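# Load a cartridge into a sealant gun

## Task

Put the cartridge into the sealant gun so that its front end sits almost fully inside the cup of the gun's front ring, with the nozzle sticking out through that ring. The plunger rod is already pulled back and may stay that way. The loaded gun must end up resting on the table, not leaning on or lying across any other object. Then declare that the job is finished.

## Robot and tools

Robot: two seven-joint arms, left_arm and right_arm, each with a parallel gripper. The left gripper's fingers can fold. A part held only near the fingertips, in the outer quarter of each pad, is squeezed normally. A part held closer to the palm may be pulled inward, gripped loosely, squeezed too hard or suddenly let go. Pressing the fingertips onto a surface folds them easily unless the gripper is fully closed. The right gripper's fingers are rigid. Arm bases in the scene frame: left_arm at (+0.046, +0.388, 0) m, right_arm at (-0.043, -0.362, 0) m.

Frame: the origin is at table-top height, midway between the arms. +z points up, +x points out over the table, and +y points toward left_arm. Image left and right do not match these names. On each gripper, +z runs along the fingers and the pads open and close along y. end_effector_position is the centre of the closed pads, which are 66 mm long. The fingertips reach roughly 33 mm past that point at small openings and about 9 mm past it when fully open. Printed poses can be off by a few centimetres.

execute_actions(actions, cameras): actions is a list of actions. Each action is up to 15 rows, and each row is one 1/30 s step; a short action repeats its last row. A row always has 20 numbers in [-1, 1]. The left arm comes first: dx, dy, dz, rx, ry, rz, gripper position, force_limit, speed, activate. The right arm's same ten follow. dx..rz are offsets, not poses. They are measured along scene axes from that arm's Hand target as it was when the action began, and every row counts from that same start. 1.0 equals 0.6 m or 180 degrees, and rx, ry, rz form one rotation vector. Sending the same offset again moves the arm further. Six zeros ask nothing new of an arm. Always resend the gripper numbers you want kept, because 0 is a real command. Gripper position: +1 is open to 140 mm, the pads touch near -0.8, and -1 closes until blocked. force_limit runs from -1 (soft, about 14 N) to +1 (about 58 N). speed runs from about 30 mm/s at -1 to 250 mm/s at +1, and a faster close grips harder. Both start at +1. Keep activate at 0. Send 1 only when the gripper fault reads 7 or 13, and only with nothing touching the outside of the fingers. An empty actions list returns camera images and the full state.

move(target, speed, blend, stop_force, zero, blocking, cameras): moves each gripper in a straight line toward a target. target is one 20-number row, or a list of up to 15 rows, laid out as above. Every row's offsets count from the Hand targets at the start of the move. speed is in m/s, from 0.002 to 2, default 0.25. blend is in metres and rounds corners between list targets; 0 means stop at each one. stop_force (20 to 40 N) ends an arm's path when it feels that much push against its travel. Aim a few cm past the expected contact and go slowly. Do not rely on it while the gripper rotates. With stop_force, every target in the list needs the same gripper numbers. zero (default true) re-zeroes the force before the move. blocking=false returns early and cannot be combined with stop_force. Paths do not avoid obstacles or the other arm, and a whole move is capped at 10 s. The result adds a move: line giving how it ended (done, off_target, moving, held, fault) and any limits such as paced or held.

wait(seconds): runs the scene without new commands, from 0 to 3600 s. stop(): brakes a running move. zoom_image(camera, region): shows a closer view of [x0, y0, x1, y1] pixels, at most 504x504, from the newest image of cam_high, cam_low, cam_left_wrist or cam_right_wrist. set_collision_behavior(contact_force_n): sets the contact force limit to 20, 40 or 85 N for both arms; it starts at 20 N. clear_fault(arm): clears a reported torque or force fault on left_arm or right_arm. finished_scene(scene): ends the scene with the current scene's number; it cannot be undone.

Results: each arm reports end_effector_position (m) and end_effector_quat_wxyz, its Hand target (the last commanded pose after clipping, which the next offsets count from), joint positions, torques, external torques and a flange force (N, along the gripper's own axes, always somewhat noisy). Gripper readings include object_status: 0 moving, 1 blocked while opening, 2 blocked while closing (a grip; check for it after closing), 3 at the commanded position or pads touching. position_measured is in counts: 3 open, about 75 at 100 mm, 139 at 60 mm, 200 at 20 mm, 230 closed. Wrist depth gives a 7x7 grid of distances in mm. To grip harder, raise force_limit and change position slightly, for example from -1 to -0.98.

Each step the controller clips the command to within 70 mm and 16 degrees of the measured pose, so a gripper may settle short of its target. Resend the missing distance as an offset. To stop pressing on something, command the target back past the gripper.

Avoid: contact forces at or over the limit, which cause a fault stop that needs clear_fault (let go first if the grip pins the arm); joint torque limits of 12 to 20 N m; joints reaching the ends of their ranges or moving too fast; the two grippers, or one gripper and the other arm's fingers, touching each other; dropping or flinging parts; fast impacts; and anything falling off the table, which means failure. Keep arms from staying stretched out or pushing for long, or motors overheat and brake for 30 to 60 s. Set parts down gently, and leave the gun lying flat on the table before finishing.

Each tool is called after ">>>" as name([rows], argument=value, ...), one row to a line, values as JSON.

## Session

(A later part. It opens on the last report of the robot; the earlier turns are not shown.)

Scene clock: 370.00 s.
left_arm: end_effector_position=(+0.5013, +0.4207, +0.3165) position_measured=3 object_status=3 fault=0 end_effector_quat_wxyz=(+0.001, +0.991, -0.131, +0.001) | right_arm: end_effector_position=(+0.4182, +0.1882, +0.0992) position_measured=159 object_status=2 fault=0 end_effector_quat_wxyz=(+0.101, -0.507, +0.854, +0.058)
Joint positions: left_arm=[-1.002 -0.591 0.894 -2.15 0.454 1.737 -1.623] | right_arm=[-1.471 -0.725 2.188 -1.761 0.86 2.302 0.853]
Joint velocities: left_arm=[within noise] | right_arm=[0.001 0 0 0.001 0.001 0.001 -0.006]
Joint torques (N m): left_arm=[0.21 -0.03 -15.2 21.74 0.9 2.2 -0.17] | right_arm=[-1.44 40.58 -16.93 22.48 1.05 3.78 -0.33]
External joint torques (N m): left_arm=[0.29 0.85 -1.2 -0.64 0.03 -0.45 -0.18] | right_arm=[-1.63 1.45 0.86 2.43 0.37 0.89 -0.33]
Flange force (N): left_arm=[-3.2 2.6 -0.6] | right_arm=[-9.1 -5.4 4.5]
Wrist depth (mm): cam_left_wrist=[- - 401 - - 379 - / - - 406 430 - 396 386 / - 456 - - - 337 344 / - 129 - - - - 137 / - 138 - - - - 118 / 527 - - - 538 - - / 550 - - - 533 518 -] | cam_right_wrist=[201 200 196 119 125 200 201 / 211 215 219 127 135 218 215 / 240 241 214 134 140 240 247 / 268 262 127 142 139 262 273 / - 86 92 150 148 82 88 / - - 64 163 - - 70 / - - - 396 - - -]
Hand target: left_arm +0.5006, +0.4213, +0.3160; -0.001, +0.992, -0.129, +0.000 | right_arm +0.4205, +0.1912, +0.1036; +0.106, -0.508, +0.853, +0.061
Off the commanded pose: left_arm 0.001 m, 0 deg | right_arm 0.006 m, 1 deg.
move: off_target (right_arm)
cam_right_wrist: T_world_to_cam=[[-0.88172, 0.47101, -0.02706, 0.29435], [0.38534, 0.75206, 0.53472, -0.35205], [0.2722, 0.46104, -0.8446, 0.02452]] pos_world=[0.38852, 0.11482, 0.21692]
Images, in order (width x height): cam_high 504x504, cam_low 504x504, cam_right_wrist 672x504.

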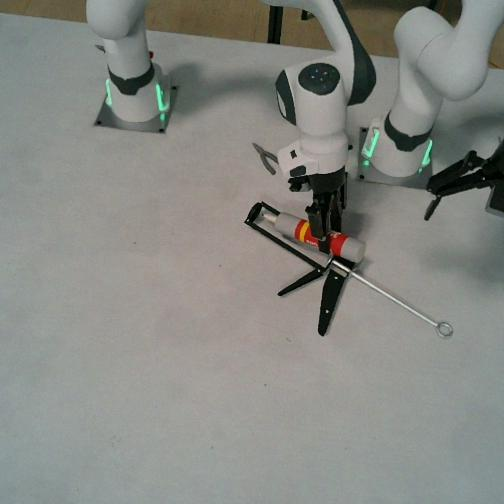

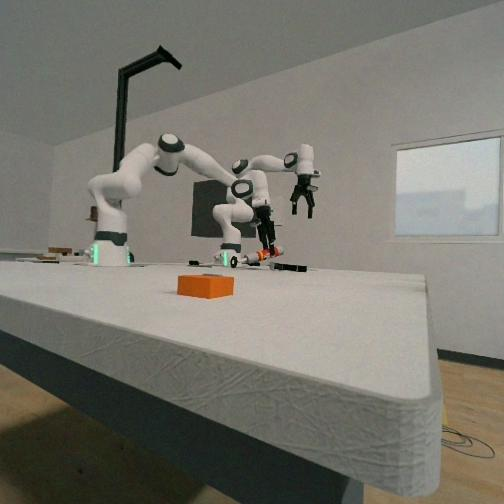

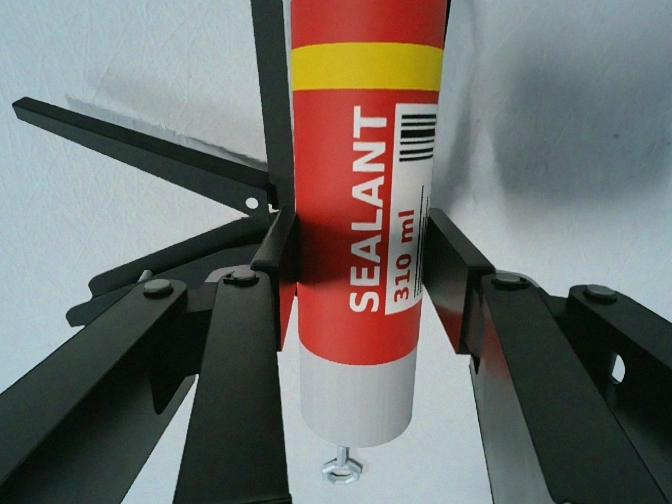

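>>> move([
  [0,0,0,0,0,0,1,0,-1,0,0.0022,-0.0012,0.01,0,0,0.0094,-1,0,-1,0],
  [0,0,0,0,0,0,1,0,-1,0,-0.0168,-0.037,0.0003,0,0,0.0094,-1,0,-1,0],
], speed=0.08, cameras=["cam_high","cam_right_wrist","cam_low"])

>>> zoom_image(camera="cam_high", region=[235, 190, 295, 250])

>>> zoom_image(camera="cam_low", region=[220, 235, 300, 285])

Scene clock: 418.83 s.
left_arm: end_effector_position=(+0.5013, +0.4207, +0.3165) position_measured=3 object_status=3 fault=0 end_effector_quat_wxyz=(+0.001, +0.991, -0.131, +0.001) | right_arm: end_effector_position=(+0.4075, +0.1677, +0.0991) position_measured=159 object_status=2 fault=0 end_effector_quat_wxyz=(+0.100, -0.518, +0.847, +0.062)
Joint positions: left_arm=[-1.002 -0.591 0.894 -2.15 0.454 1.737 -1.623] | right_arm=[-1.433 -0.663 2.17 -1.858 0.859 2.338 0.792]
Joint velocities: left_arm=[within noise] | right_arm=[0.001 0 -0.002 0 0.001 0.001 -0.005]
Joint torques (N m): left_arm=[0.22 -0.07 -15.19 21.69 0.91 2.22 -0.07] | right_arm=[-0.65 38.07 -16.64 22.18 0.5 3.77 -0.25]
External joint torques (N m): left_arm=[0.15 0.93 -1.31 -0.79 0.04 -0.44 -0.07] | right_arm=[-0.63 1.8 0.29 2.07 -0.14 0.91 -0.24]
Flange force (N): left_arm=[-3.1 2.8 -0.4] | right_arm=[-4.0 -2.5 0.5]
Wrist depth (mm): cam_left_wrist=[388 - 381 - - 371 389 / - - - - - 399 403 / - - - - - - 350 / - 128 - - - - 137 / - 121 - - - - 118 / - - - - - - - / - - - - 527 525 -] | cam_right_wrist=[199 199 199 120 125 200 200 / 217 216 217 127 135 215 219 / 239 230 231 134 144 245 241 / 265 267 127 142 141 264 269 / - 86 92 149 148 82 88 / - - 64 162 164 - 70 / - - - 371 - - -]
Hand target: left_arm +0.5006, +0.4213, +0.3160; -0.001, +0.992, -0.129, +0.000 | right_arm +0.4104, +0.1690, +0.1038; +0.105, -0.520, +0.845, +0.063
Off the commanded pose: left_arm 0.001 m, 0 deg | right_arm 0.006 m, 1 deg.
move: off_target (right_arm)
cam_right_wrist: T_world_to_cam=[[-0.89413, 0.44729, -0.02131, 0.30308], [0.36702, 0.75929, 0.53738, -0.32643], [0.25655, 0.47267, -0.84307, 0.04111]] pos_world=[0.38025, 0.09286, 0.21653]
Images, in order (width x height): cam_high 504x504, cam_low 504x504, cam_right_wrist 672x504.

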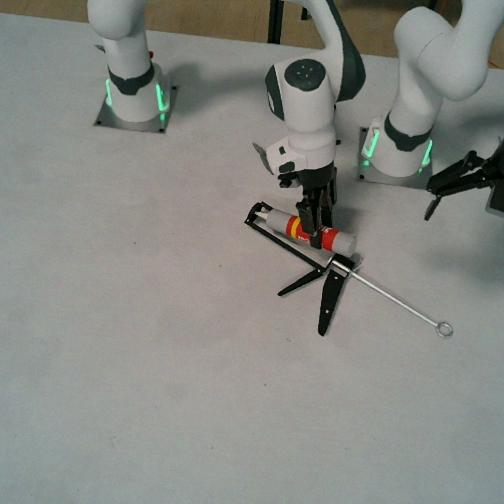

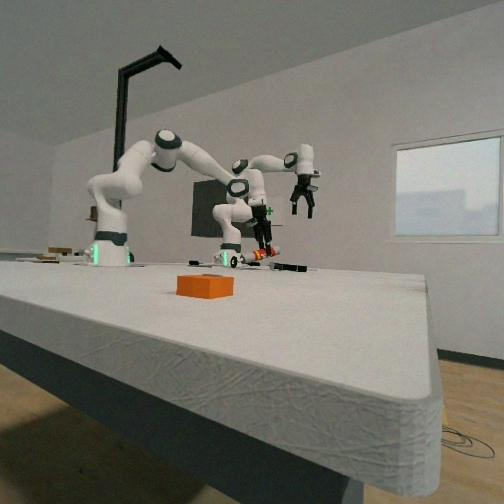

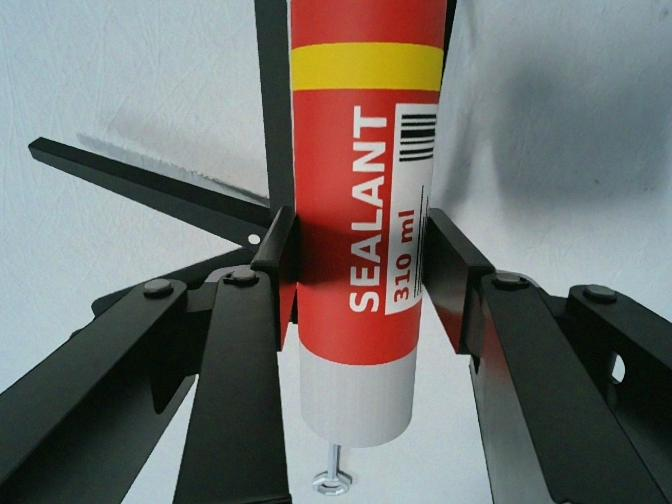

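Scaled by 8.400 from the camera's image (finer frame: 720x720).

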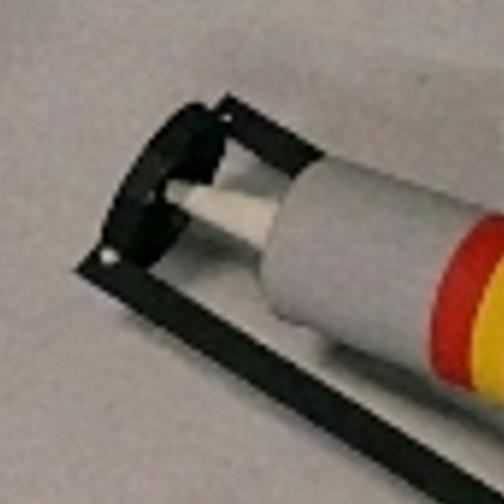

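Scaled by 6.300 from the camera's image (finer frame: 720x720).

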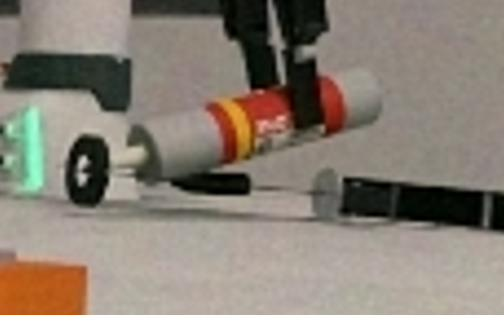

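>>> zoom_image(camera="cam_low", region=[225, 250, 255, 275])

>>> zoom_image(camera="cam_high", region=[240, 195, 270, 225])

Scaled by 16.800 from the camera's image (finer frame: 720x720).

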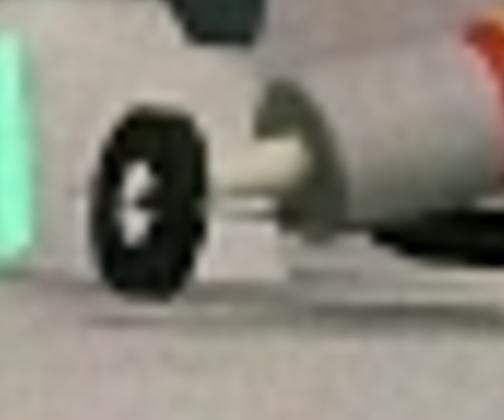

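Scaled by 16.800 from the camera's image (finer frame: 720x720).

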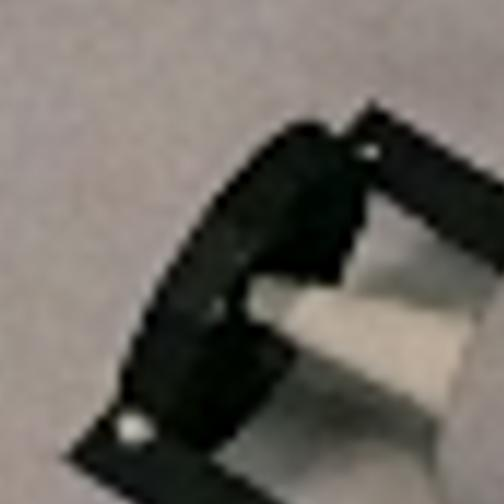

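>>> set_collision_behavior(contact_force_n=40)

>>> move(target=[0,0,0,0,0,0,1,0,-1,0,-0.028,-0.0548,-0.0148,0,0,0,-1,0,-1,0], speed=0.06, stop_force=20, cameras=["cam_high","cam_right_wrist","cam_low"])

>>> zoom_image(camera="cam_high", region=[235, 190, 295, 250])

>>> zoom_image(camera="cam_low", region=[220, 235, 300, 285])

Set on each arm: contact force limit 40 N; load limits (N m) waist: 35, shoulder: 35, upper arm roll: 32, elbow: 30, forearm roll: 12, wrist pitch: 12, wrist roll: 12.

Scene clock: 437.27 s.
left_arm: end_effector_position=(+0.5013, +0.4207, +0.3165) position_measured=3 object_status=3 fault=0 end_effector_quat_wxyz=(+0.001, +0.991, -0.131, +0.001) | right_arm: end_effector_position=(+0.3910, +0.1348, +0.0910) position_measured=159 object_status=2 fault=0 end_effector_quat_wxyz=(+0.101, -0.519, +0.846, +0.062)
Joint positions: left_arm=[-1.002 -0.591 0.894 -2.15 0.454 1.737 -1.623] | right_arm=[-1.364 -0.586 2.135 -2.004 0.859 2.411 0.745]
Joint torques (N m): left_arm=[0.15 -0.05 -15.21 21.7 0.92 2.19 -0.11] | right_arm=[-0.65 33.35 -15.2 22.02 0.49 3.71 -0.27]
External joint torques (N m): left_arm=[0.26 0.83 -1.15 -0.66 0.06 -0.46 -0.11] | right_arm=[-0.59 1.4 0.33 2.03 -0.06 0.85 -0.26]
Flange force (N): left_arm=[-3.1 2.4 -0.6] | right_arm=[-4.2 -2.7 1.7]
Wrist depth (mm): cam_left_wrist=[- - - - - 374 - / - - 418 - - 392 396 / - - - - - 434 421 / - 138 - - - - 137 / - 121 - 505 - - 118 / - - 531 - - - - / - - - - 527 - -] | cam_right_wrist=[192 191 188 120 127 192 195 / 209 206 201 127 134 211 210 / 230 236 226 134 150 231 232 / 255 227 126 142 141 251 258 / - 80 92 149 148 82 88 / - - 64 161 164 - 70 / - - - - - - -]
Hand target: left_arm +0.5006, +0.4213, +0.3160; -0.001, +0.992, -0.129, +0.000 | right_arm +0.3936, +0.1361, +0.0949; +0.105, -0.520, +0.845, +0.063
Off the commanded pose: left_arm 0.001 m, 0 deg | right_arm 0.005 m, 1 deg.
move: off_target (right_arm)
cam_right_wrist: T_world_to_cam=[[-0.8952, 0.44508, -0.02293, 0.30376], [0.36418, 0.76021, 0.53801, -0.29006], [0.25689, 0.47327, -0.84263, 0.05377]] pos_world=[0.36375, 0.05986, 0.20833]
Images, in order (width x height): cam_high 504x504, cam_low 504x504, cam_right_wrist 672x504.

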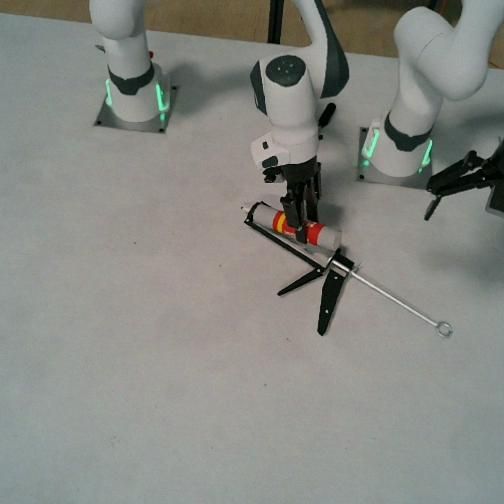

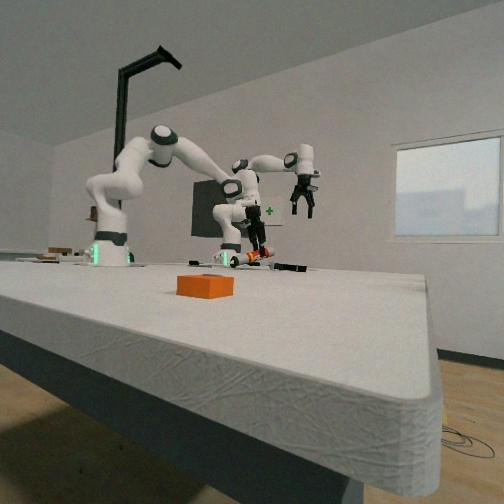

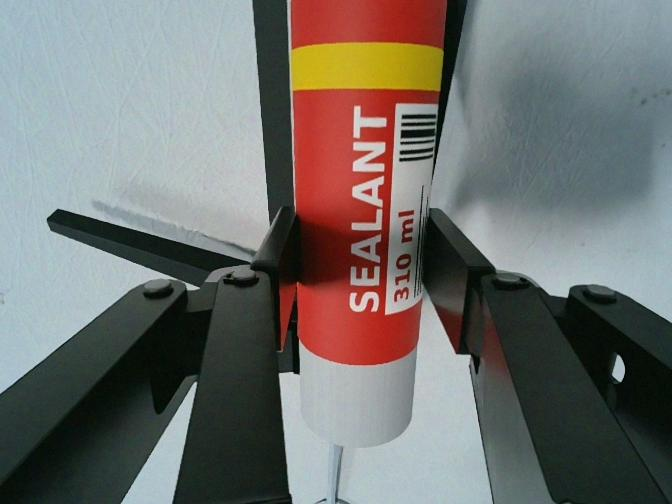

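Scaled by 8.400 from the camera's image (finer frame: 720x720).

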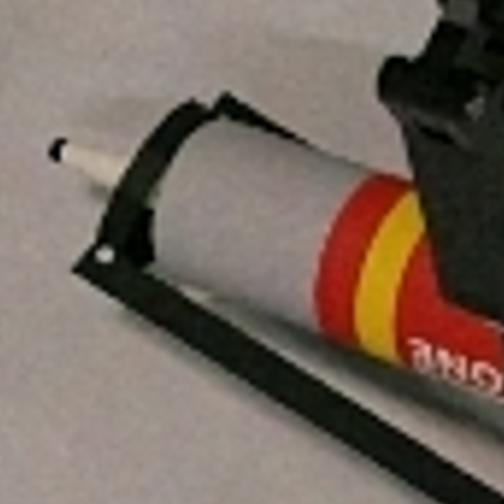

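Scaled by 6.300 from the camera's image (finer frame: 720x720).

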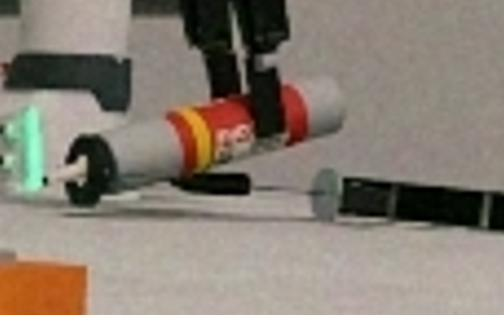

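>>> zoom_image(camera="cam_low", region=[225, 245, 265, 275])

>>> zoom_image(camera="cam_high", region=[240, 195, 270, 225])

Scaled by 12.600 from the camera's image (finer frame: 720x720).

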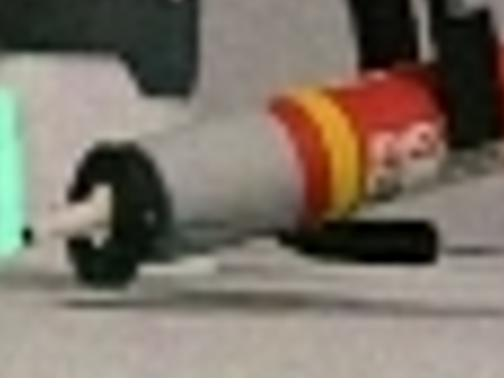

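Scaled by 16.800 from the camera's image (finer frame: 720x720).

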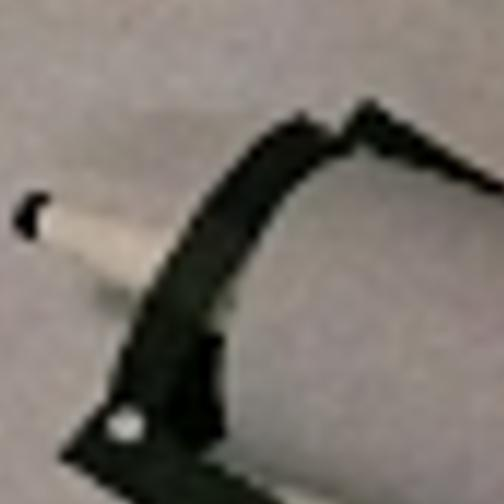

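>>> move(target=[0,0,0,0,0,0,1,0,-1,0,-0.0095,-0.025,-0.0082,0,0,0,-1,0,-1,0], speed=0.04, stop_force=20, cameras=["cam_high","cam_right_wrist","cam_low"])

>>> zoom_image(camera="cam_high", region=[235, 190, 295, 250])

>>> zoom_image(camera="cam_low", region=[225, 235, 305, 285])

Scene clock: 456.47 s.
left_arm: end_effector_position=(+0.5013, +0.4207, +0.3165) position_measured=3 object_status=3 fault=0 end_effector_quat_wxyz=(+0.001, +0.991, -0.131, +0.001) | right_arm: end_effector_position=(+0.3855, +0.1197, +0.0864) position_measured=159 object_status=2 fault=0 end_effector_quat_wxyz=(+0.101, -0.519, +0.847, +0.062)
Joint positions: left_arm=[-1.002 -0.591 0.894 -2.15 0.454 1.737 -1.623] | right_arm=[-1.343 -0.554 2.124 -2.063 0.859 2.444 0.724]
Joint torques (N m): left_arm=[0.23 -0.05 -15.21 21.72 0.89 2.2 -0.15] | right_arm=[-0.76 31.55 -14.16 21.89 0.42 3.72 -0.32]
External joint torques (N m): left_arm=[0.31 0.83 -1.23 -0.58 0.04 -0.45 -0.15] | right_arm=[-0.68 1.36 0.61 2.03 -0.09 0.87 -0.31]
Flange force (N): left_arm=[-3.2 2.6 -0.8] | right_arm=[-4.4 -3.2 3.0]
Wrist depth (mm): cam_left_wrist=[- - - 398 - 372 - / - - - 386 - 392 409 / - - 438 433 - 429 406 / - 129 - - - - 137 / - 121 - - - - 118 / - - - - - - - / - - - - 529 558 -] | cam_right_wrist=[187 187 184 119 126 187 188 / 204 204 201 127 130 205 205 / 225 224 220 133 149 225 226 / 251 225 127 142 141 246 247 / - 80 92 150 148 82 88 / - - 64 161 166 - 70 / - - - 374 - - -]
Hand target: left_arm +0.5006, +0.4213, +0.3160; -0.001, +0.992, -0.129, +0.000 | right_arm +0.3879, +0.1211, +0.0900; +0.105, -0.520, +0.845, +0.063
Off the commanded pose: left_arm 0.001 m, 0 deg | right_arm 0.004 m, 1 deg.
move: off_target (right_arm)
cam_right_wrist: T_world_to_cam=[[-0.89484, 0.44578, -0.02306, 0.30519], [0.36463, 0.75979, 0.53829, -0.2744], [0.25748, 0.47328, -0.84244, 0.05827]] pos_world=[0.35815, 0.04486, 0.20383]
Images, in order (width x height): cam_high 504x504, cam_low 504x504, cam_right_wrist 672x504.

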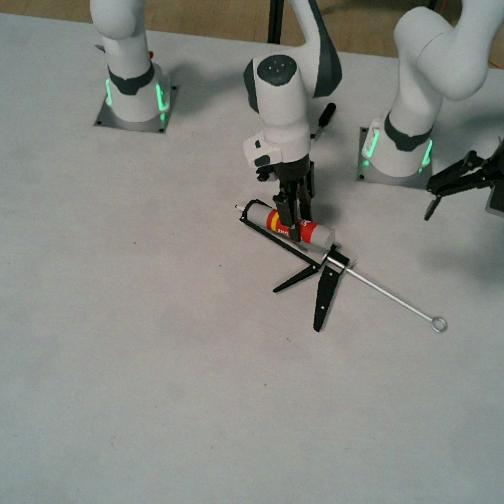

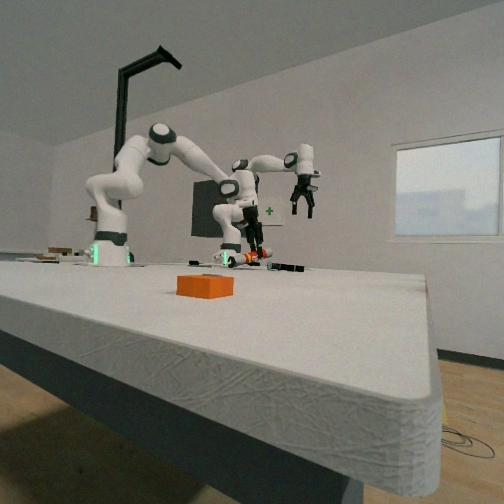

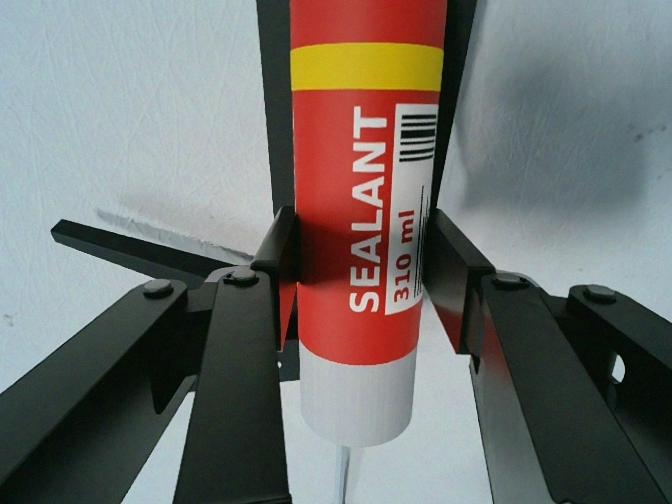

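Scaled by 8.400 from the camera's image (finer frame: 720x720).

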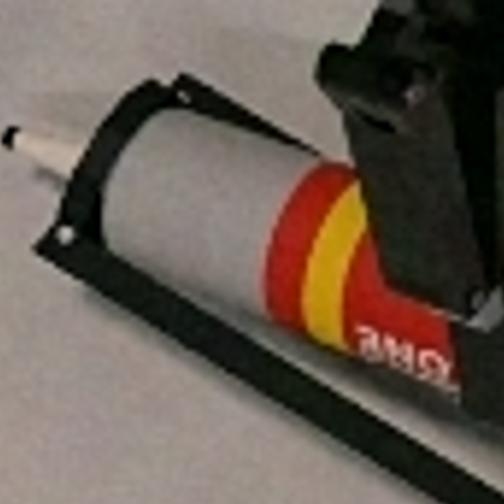

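Scaled by 6.300 from the camera's image (finer frame: 720x720).

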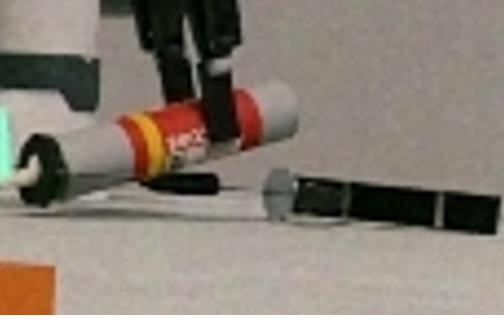

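>>> zoom_image(camera="cam_low", region=[222, 245, 262, 275])

>>> zoom_image(camera="cam_high", region=[235, 192, 265, 222])

Scaled by 12.600 from the camera's image (finer frame: 720x720).

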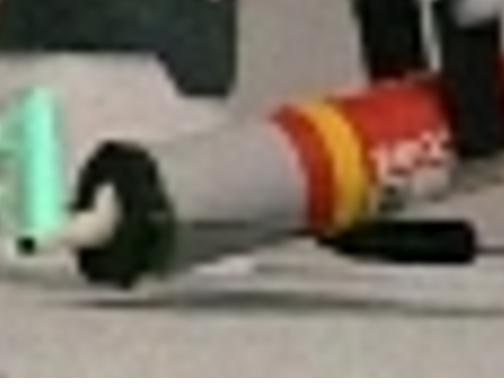

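Scaled by 16.800 from the camera's image (finer frame: 720x720).

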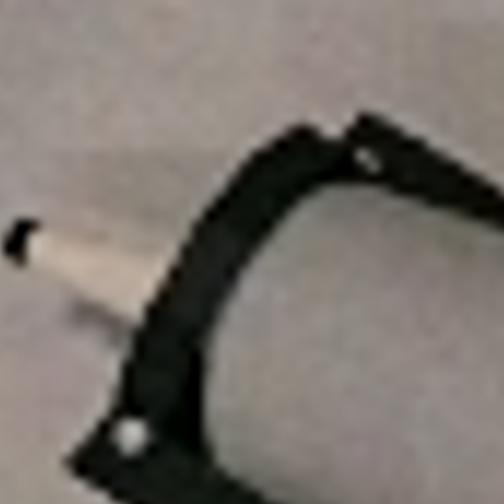

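>>> zoom_image(camera="cam_low", region=[250, 240, 290, 275])

>>> zoom_image(camera="cam_high", region=[290, 205, 370, 285])

Scaled by 12.600 from the camera's image (finer frame: 720x720).

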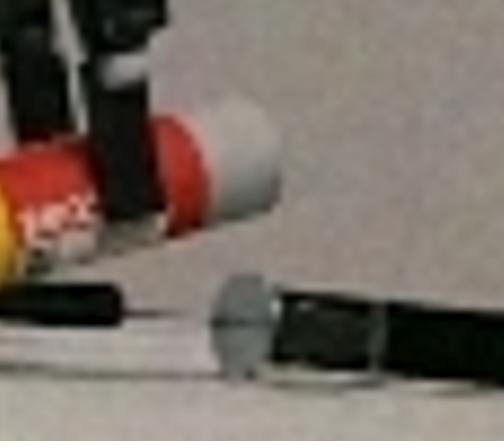

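Scaled by 6.300 from the camera's image (finer frame: 720x720).

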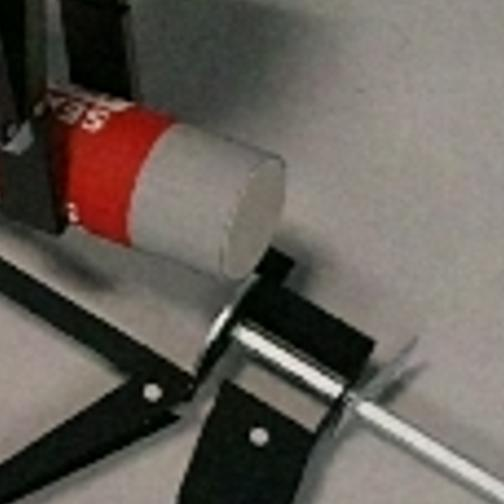

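>>> move([
  [0,0,0,0,0,0,1,0,-1,0,0.0038,0.0073,-0.0055,0,0,0,-1,0,-1,0],
  [0,0,0,0,0,0,1,0,-1,0,-0.0095,-0.0187,-0.009,0,0,0,-1,0,-1,0],
], speed=0.04, cameras=["cam_high","cam_right_wrist","cam_low"])

>>> zoom_image(camera="cam_low", region=[210, 240, 290, 280])

>>> zoom_image(camera="cam_high", region=[235, 192, 265, 222])

Scene clock: 498.93 s.
left_arm: end_effector_position=(+0.5013, +0.4207, +0.3165) position_measured=3 object_status=3 fault=0 end_effector_quat_wxyz=(+0.001, +0.991, -0.131, +0.001) | right_arm: end_effector_position=(+0.3795, +0.1094, +0.0813) position_measured=159 object_status=2 fault=0 end_effector_quat_wxyz=(+0.101, -0.518, +0.847, +0.063)
Joint positions: left_arm=[-1.002 -0.591 0.894 -2.15 0.454 1.737 -1.623] | right_arm=[-1.329 -0.529 2.121 -2.108 0.861 2.474 0.71]
Joint velocities: left_arm=[within noise] | right_arm=[0.002 -0.001 -0.001 -0.001 0 0.004 -0.005]
Joint torques (N m): left_arm=[0.18 -0.05 -15.22 21.77 0.91 2.2 -0.14] | right_arm=[-0.77 30.38 -13.84 21.41 0.29 3.59 -0.27]
External joint torques (N m): left_arm=[0.11 0.94 -1.33 -0.65 0.04 -0.44 -0.14] | right_arm=[-0.73 1.37 0.25 1.56 -0.19 0.73 -0.26]
Flange force (N): left_arm=[-2.7 2.8 -0.7] | right_arm=[-2.5 -2.6 1.5]
Wrist depth (mm): cam_left_wrist=[- - - - 395 377 404 / - - - - - 397 414 / - - - - - 411 386 / - 129 - - - - 118 / - 120 - - - - 118 / - 518 - - - - - / - - - - - 557 -] | cam_right_wrist=[182 183 176 120 127 183 183 / 199 199 192 127 131 200 200 / 219 220 220 133 150 220 221 / 238 234 127 142 141 241 245 / - 85 92 150 148 82 86 / - - 64 159 166 - 70 / - - - 375 - - -]
Hand target: left_arm +0.5006, +0.4213, +0.3160; -0.001, +0.992, -0.129, +0.000 | right_arm +0.3822, +0.1099, +0.0846; +0.105, -0.520, +0.845, +0.063
Off the commanded pose: left_arm 0.001 m, 0 deg | right_arm 0.004 m, 1 deg.
move: off_target (right_arm)
cam_right_wrist: T_world_to_cam=[[-0.89416, 0.44722, -0.02161, 0.30376], [0.36623, 0.75831, 0.5393, -0.26204], [0.25757, 0.47431, -0.84184, 0.06029]] pos_world=[0.35205, 0.03426, 0.19864]
Images, in order (width x height): cam_high 504x504, cam_low 504x504, cam_right_wrist 672x504.

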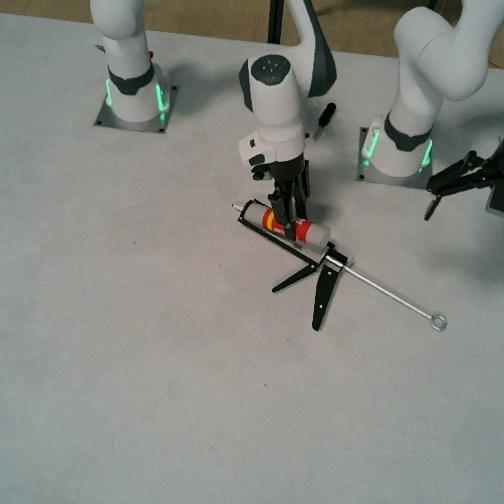

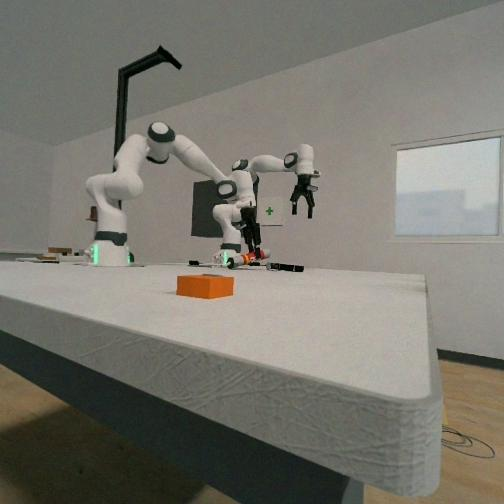

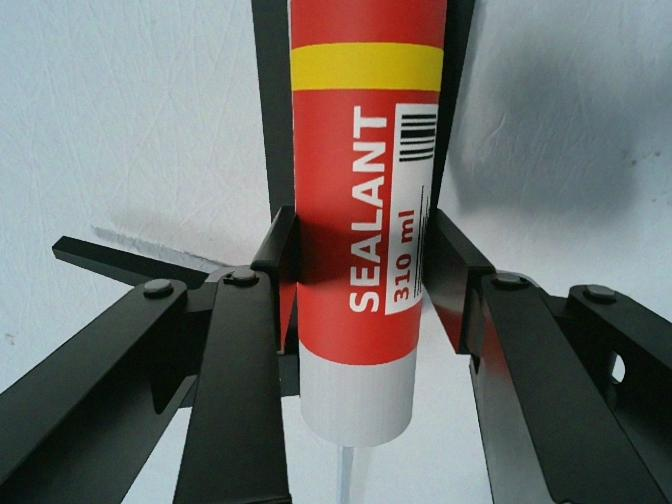

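Scaled by 6.300 from the camera's image (finer frame: 720x720).

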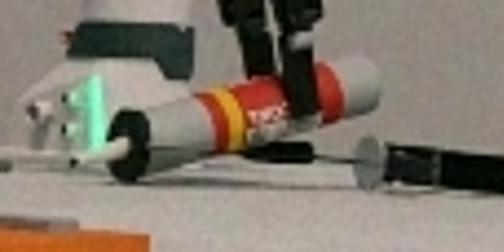

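Scaled by 16.800 from the camera's image (finer frame: 720x720).

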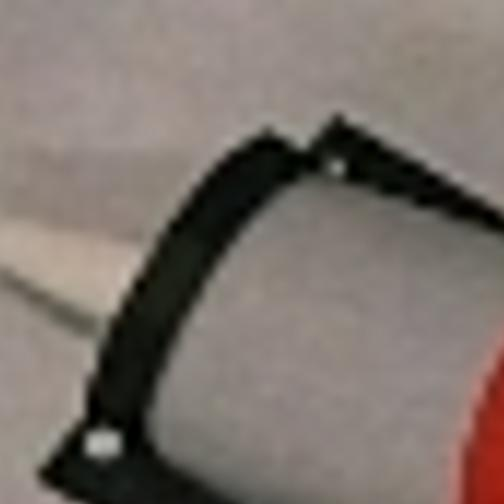

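>>> zoom_image(camera="cam_low", region=[205, 245, 245, 275])

>>> zoom_image(camera="cam_low", region=[250, 240, 290, 275])

>>> zoom_image(camera="cam_high", region=[290, 205, 370, 285])

Scaled by 12.600 from the camera's image (finer frame: 720x720).

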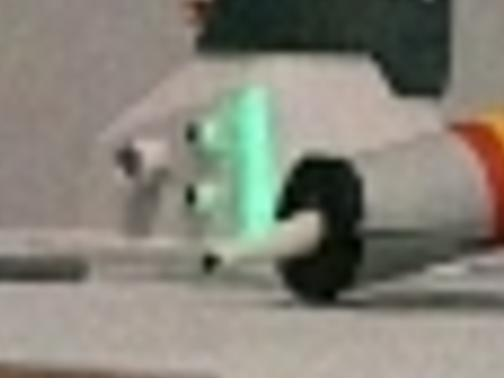

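Scaled by 12.600 from the camera's image (finer frame: 720x720).

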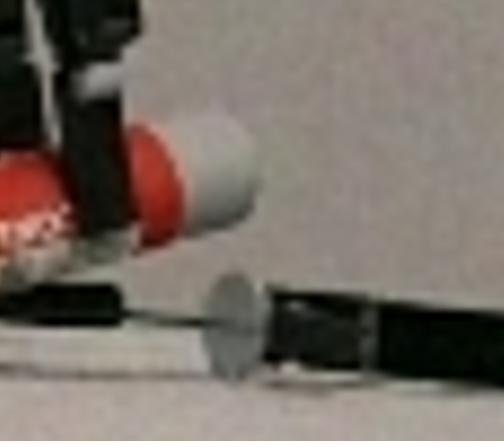

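Scaled by 6.300 from the camera's image (finer frame: 720x720).

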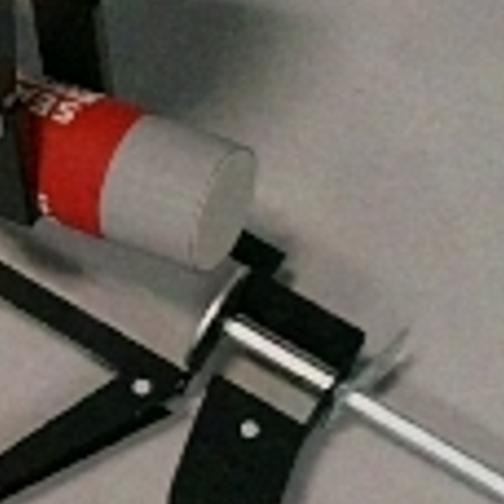

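>>> move(target=[0,0,0,0,0,0,1,0,-1,0,-0.0015,-0.0027,-0.0128,-0.0173,0.0088,0,-1,0,-1,0], speed=0.04, cameras=["cam_high","cam_right_wrist","cam_low"])

>>> zoom_image(camera="cam_low", region=[205, 240, 295, 280])

>>> zoom_image(camera="cam_high", region=[290, 205, 370, 285])

Scene clock: 539.70 s.
left_arm: end_effector_position=(+0.5013, +0.4207, +0.3165) position_measured=3 object_status=3 fault=0 end_effector_quat_wxyz=(+0.001, +0.991, -0.131, +0.001) | right_arm: end_effector_position=(+0.3791, +0.1097, +0.0757) position_measured=159 object_status=2 fault=0 end_effector_quat_wxyz=(+0.079, -0.524, +0.846, +0.048)
Joint positions: left_arm=[-1.002 -0.591 0.894 -2.15 0.454 1.737 -1.623] | right_arm=[-1.34 -0.579 2.116 -2.056 0.835 2.402 0.736]
Joint velocities: left_arm=[within noise] | right_arm=[-0.001 0.001 -0.001 0.001 0.002 -0.004 0.005]
Joint torques (N m): left_arm=[0.23 -0.08 -15.2 21.71 0.9 2.2 -0.15] | right_arm=[-1.36 30.24 -15 21.6 -0.08 2.78 0.16]
External joint torques (N m): left_arm=[0.17 0.87 -1.31 -0.71 0.03 -0.45 -0.15] | right_arm=[-1.46 -0.28 0.29 2.04 -0.63 -0.01 0.17]
Flange force (N): left_arm=[-3.2 2.8 -0.6] | right_arm=[-11.0 -5.7 3.9]
Wrist depth (mm): cam_left_wrist=[- - 394 401 - 374 - / - - 416 410 - 390 402 / - - - - 450 423 413 / - 129 - - 475 - 137 / - 480 - - - - 118 / - - - - - - - / 564 - - - 516 503 -] | cam_right_wrist=[180 180 177 120 126 180 181 / 195 195 192 127 132 196 196 / 213 214 210 134 145 214 215 / 226 229 115 142 141 231 236 / - 86 92 150 148 82 88 / - - 64 160 166 - 70 / - - - 339 339 - -]
Hand target: left_arm +0.5006, +0.4213, +0.3160; -0.001, +0.992, -0.129, +0.000 | right_arm +0.3813, +0.1083, +0.0769; +0.079, -0.522, +0.848, +0.047
Off the commanded pose: left_arm 0.001 m, 0 deg | right_arm 0.003 m, 0 deg.
move: done
cam_right_wrist: T_world_to_cam=[[-0.89945, 0.43636, -0.02413, 0.3065], [0.36867, 0.78724, 0.4943, -0.25976], [0.23469, 0.4357, -0.86896, 0.07042]] pos_world=[0.35492, 0.04006, 0.19699]
Images, in order (width x height): cam_high 504x504, cam_low 504x504, cam_right_wrist 672x504.

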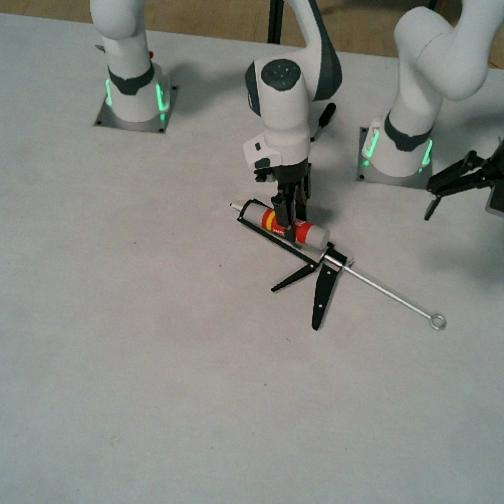

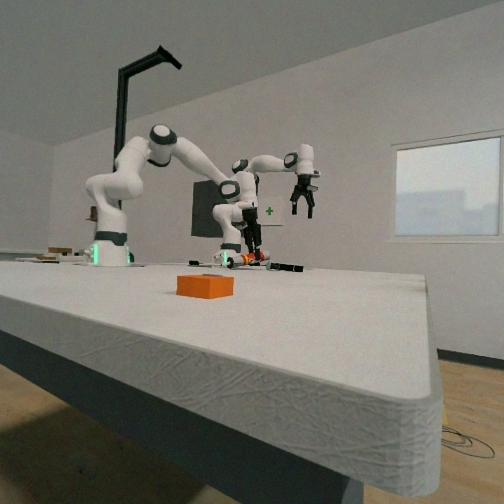

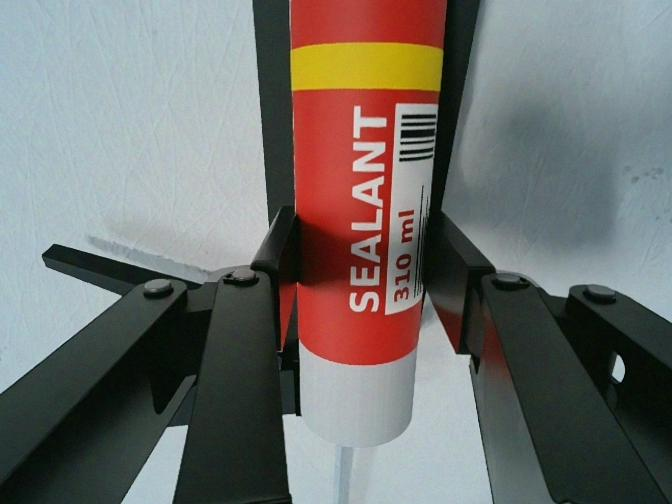

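Scaled by 5.600 from the camera's image (finer frame: 720x720).

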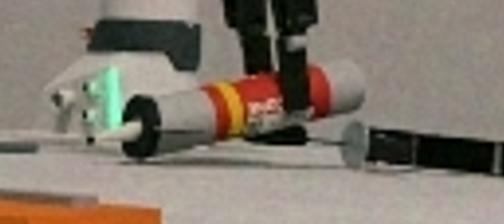

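Scaled by 6.300 from the camera's image (finer frame: 720x720).

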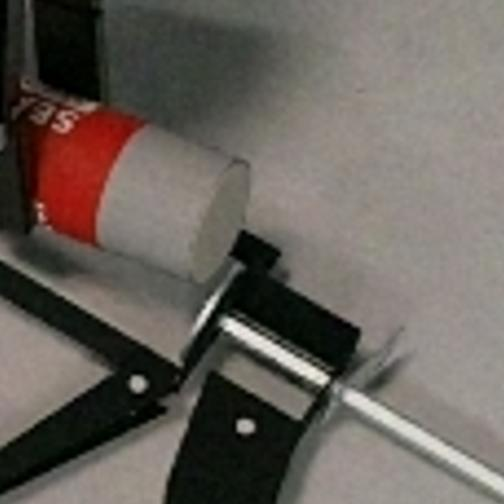

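>>> zoom_image(camera="cam_low", region=[250, 240, 290, 275])

>>> zoom_image(camera="cam_high", region=[232, 192, 262, 222])

Scaled by 12.600 from the camera's image (finer frame: 720x720).

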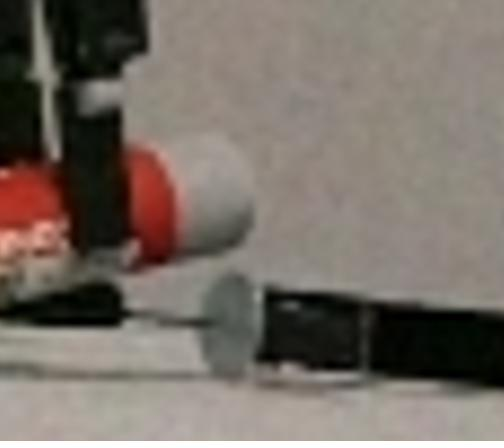

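Scaled by 16.800 from the camera's image (finer frame: 720x720).

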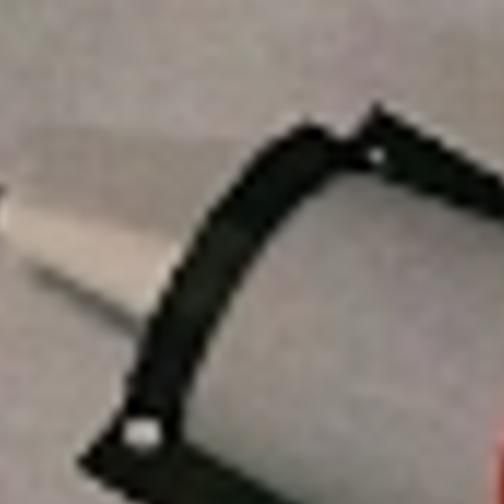

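>>> move([
  [0.199,-0.202,-0.027,0,0,0.0194,0.175,0,-1,0,0,0,0,0,0,0,-1,0,-1,0],
  [0.166,-0.3355,-0.193,0,0,0.0194,0.175,0,-1,0,0,0,0,0,0,0,-1,0,-1,0],
  [0.0657,-0.357,-0.3,0,0,0.0194,0.175,0,-1,0,0,0,0,0,0,0,-1,0,-1,0],
], speed=0.2, blend=0.03, cameras=["cam_high","cam_left_wrist"])

Scene clock: 567.33 s.
left_arm: end_effector_position=(+0.5396, +0.2071, +0.1357) position_measured=107 object_status=3 fault=0 end_effector_quat_wxyz=(-0.001, +0.995, -0.101, -0.001) | right_arm: end_effector_position=(+0.3793, +0.1089, +0.0755) position_measured=159 object_status=2 fault=0 end_effector_quat_wxyz=(+0.079, -0.523, +0.847, +0.048)
Joint positions: left_arm=[-1.416 0.088 1.108 -2.25 -0.104 2.284 -1.644] | right_arm=[-1.34 -0.581 2.115 -2.056 0.835 2.4 0.738]
Joint velocities: left_arm=[0.001 0.002 0.002 -0.001 0.001 0.002 -0.008] | right_arm=[within noise]
Joint torques (N m): left_arm=[-0.6 -15.36 2.78 21.85 0.99 2.74 -0.17] | right_arm=[-1.2 30.21 -15.1 21.59 0.26 2.84 0.08]
External joint torques (N m): left_arm=[-0.6 -0.45 0.31 -0.62 0.32 0.12 -0.17] | right_arm=[-1.22 -0.23 0.29 2.06 -0.29 0.05 0.08]
Flange force (N): left_arm=[0.0 0.0 0.0] | right_arm=[-10.5 -5.3 4.3]
Wrist depth (mm): cam_left_wrist=[- - - - - - 238 / - - - 222 - - - / - - - 234 - - 273 / - - 143 241 167 128 279 / - - 124 253 262 118 89 / - - - 280 243 - - / - - 342 - 226 - -] | cam_right_wrist=[180 180 180 119 127 184 181 / 195 196 175 127 131 196 195 / 213 219 209 134 140 213 213 / 225 229 127 142 141 231 236 / - 85 92 150 148 82 88 / - - 64 161 166 - 70 / - - - 339 - - -]
Hand target: left_arm +0.5400, +0.2071, +0.1360; -0.001, +0.995, -0.099, +0.000 | right_arm +0.3813, +0.1083, +0.0769; +0.079, -0.522, +0.848, +0.047
Off the commanded pose: left_arm 0.001 m, 0 deg | right_arm 0.003 m, 0 deg.
move: done
cam_left_wrist: T_world_to_cam=[[-0.2053, -0.9787, 0.00022, 0.32594], [-0.91603, 0.19224, 0.35204, 0.40347], [-0.34458, 0.07207, -0.93598, 0.44107]] pos_world=[0.58849, 0.20965, 0.27072]

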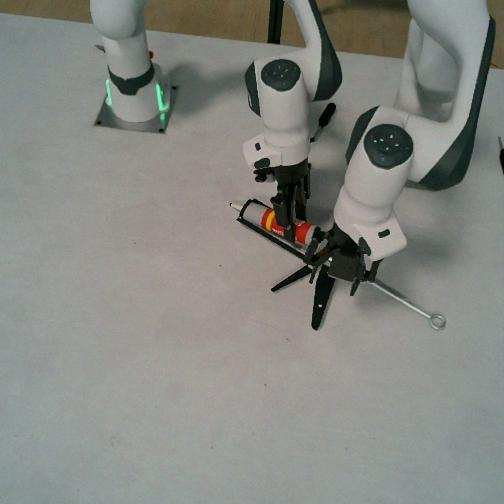

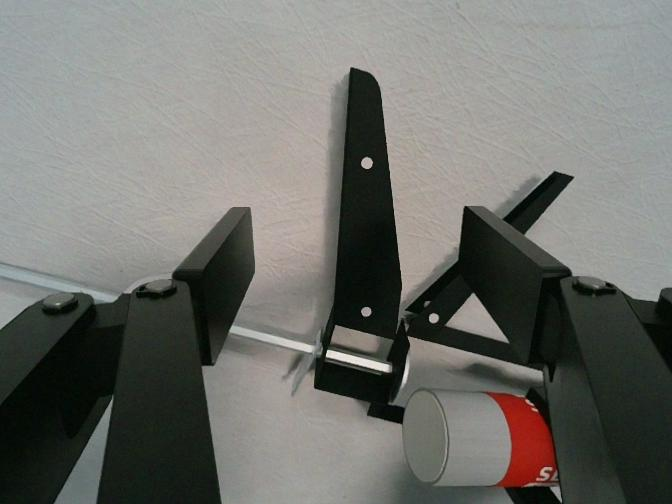

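>>> zoom_image(camera="cam_left_wrist", region=[290, 290, 570, 500])

Scaled by 1.800 from the camera's image (finer frame: 960x720).

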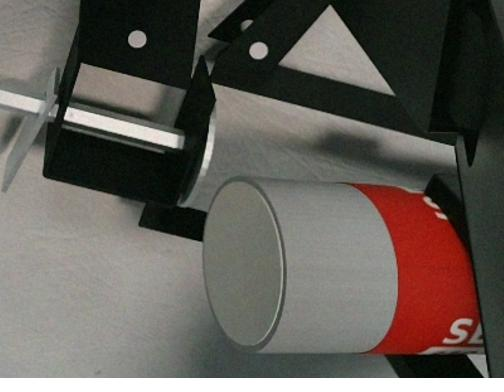

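>>> move([
  [-0.0023,-0.0115,-0.08,0,0,0,0.175,0,-1,0,0,0,0,0,0,0,-1,0,-1,0],
  [-0.0023,-0.0115,-0.14,0,0,0,0.175,0,-1,0,0,0,0,0,0,0,-1,0,-1,0],
  [-0.0023,-0.0115,-0.14,0,0,0,-1,0,-1,0,0,0,0,0,0,0,-1,0,-1,0],
], speed=0.1, cameras=["cam_left_wrist"])

Scene clock: 578.90 s.
left_arm: end_effector_position=(+0.5368, +0.1971, +0.0521) position_measured=189 object_status=0 fault=0 end_effector_quat_wxyz=(+0.000, +0.995, -0.100, -0.001) | right_arm: end_effector_position=(+0.3805, +0.1091, +0.0765) position_measured=159 object_status=2 fault=0 end_effector_quat_wxyz=(+0.080, -0.523, +0.847, +0.048)
Joint positions: left_arm=[-1.24 0.313 0.897 -2.287 -0.389 2.447 -1.466] | right_arm=[-1.34 -0.581 2.113 -2.055 0.835 2.4 0.738]
Joint torques (N m): left_arm=[1.08 -22.76 8.71 18.9 0.63 2.95 0.1] | right_arm=[-0.96 30.16 -14.48 20.72 0.41 2.56 0.08]
External joint torques (N m): left_arm=[0.94 1.66 1.02 -0.45 0.08 0.32 0.1] | right_arm=[-0.97 -0.35 0.96 1.14 -0.15 -0.25 0.08]
Flange force (N): left_arm=[3.4 -1.6 4.2] | right_arm=[-8.2 -4.4 5.1]
Wrist depth (mm): cam_left_wrist=[- 160 - - - 165 - / - - - 145 - - - / - - - 151 - 182 - / - - - 157 120 - 174 / - - - 169 143 81 - / - - - 179 - - - / - - - 209 - - -] | cam_right_wrist=[181 179 175 120 127 181 181 / 196 199 192 127 130 196 197 / 214 214 210 133 142 214 215 / 227 231 127 142 141 232 237 / - 86 92 150 148 82 88 / - - 64 161 - - 70 / - - - 332 341 - -]
Hand target: left_arm +0.5386, +0.2002, +0.0520; -0.001, +0.995, -0.099, +0.000 | right_arm +0.3813, +0.1083, +0.0769; +0.079, -0.522, +0.848, +0.047
Off the commanded pose: left_arm 0.004 m, 0 deg | right_arm 0.001 m, 0 deg.
move: off_target (left_arm)
cam_left_wrist: T_world_to_cam=[[-0.20391, -0.97899, 0.00229, 0.31486], [-0.91619, 0.19165, 0.35196, 0.4325], [-0.345, 0.06967, -0.93601, 0.3633]] pos_world=[0.58579, 0.20005, 0.18712]

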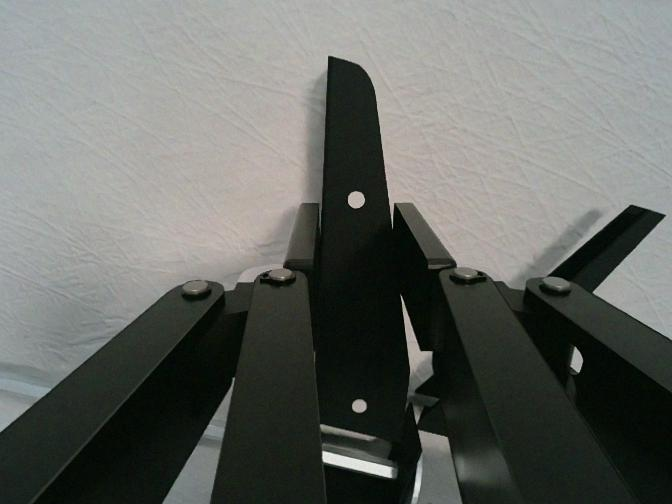

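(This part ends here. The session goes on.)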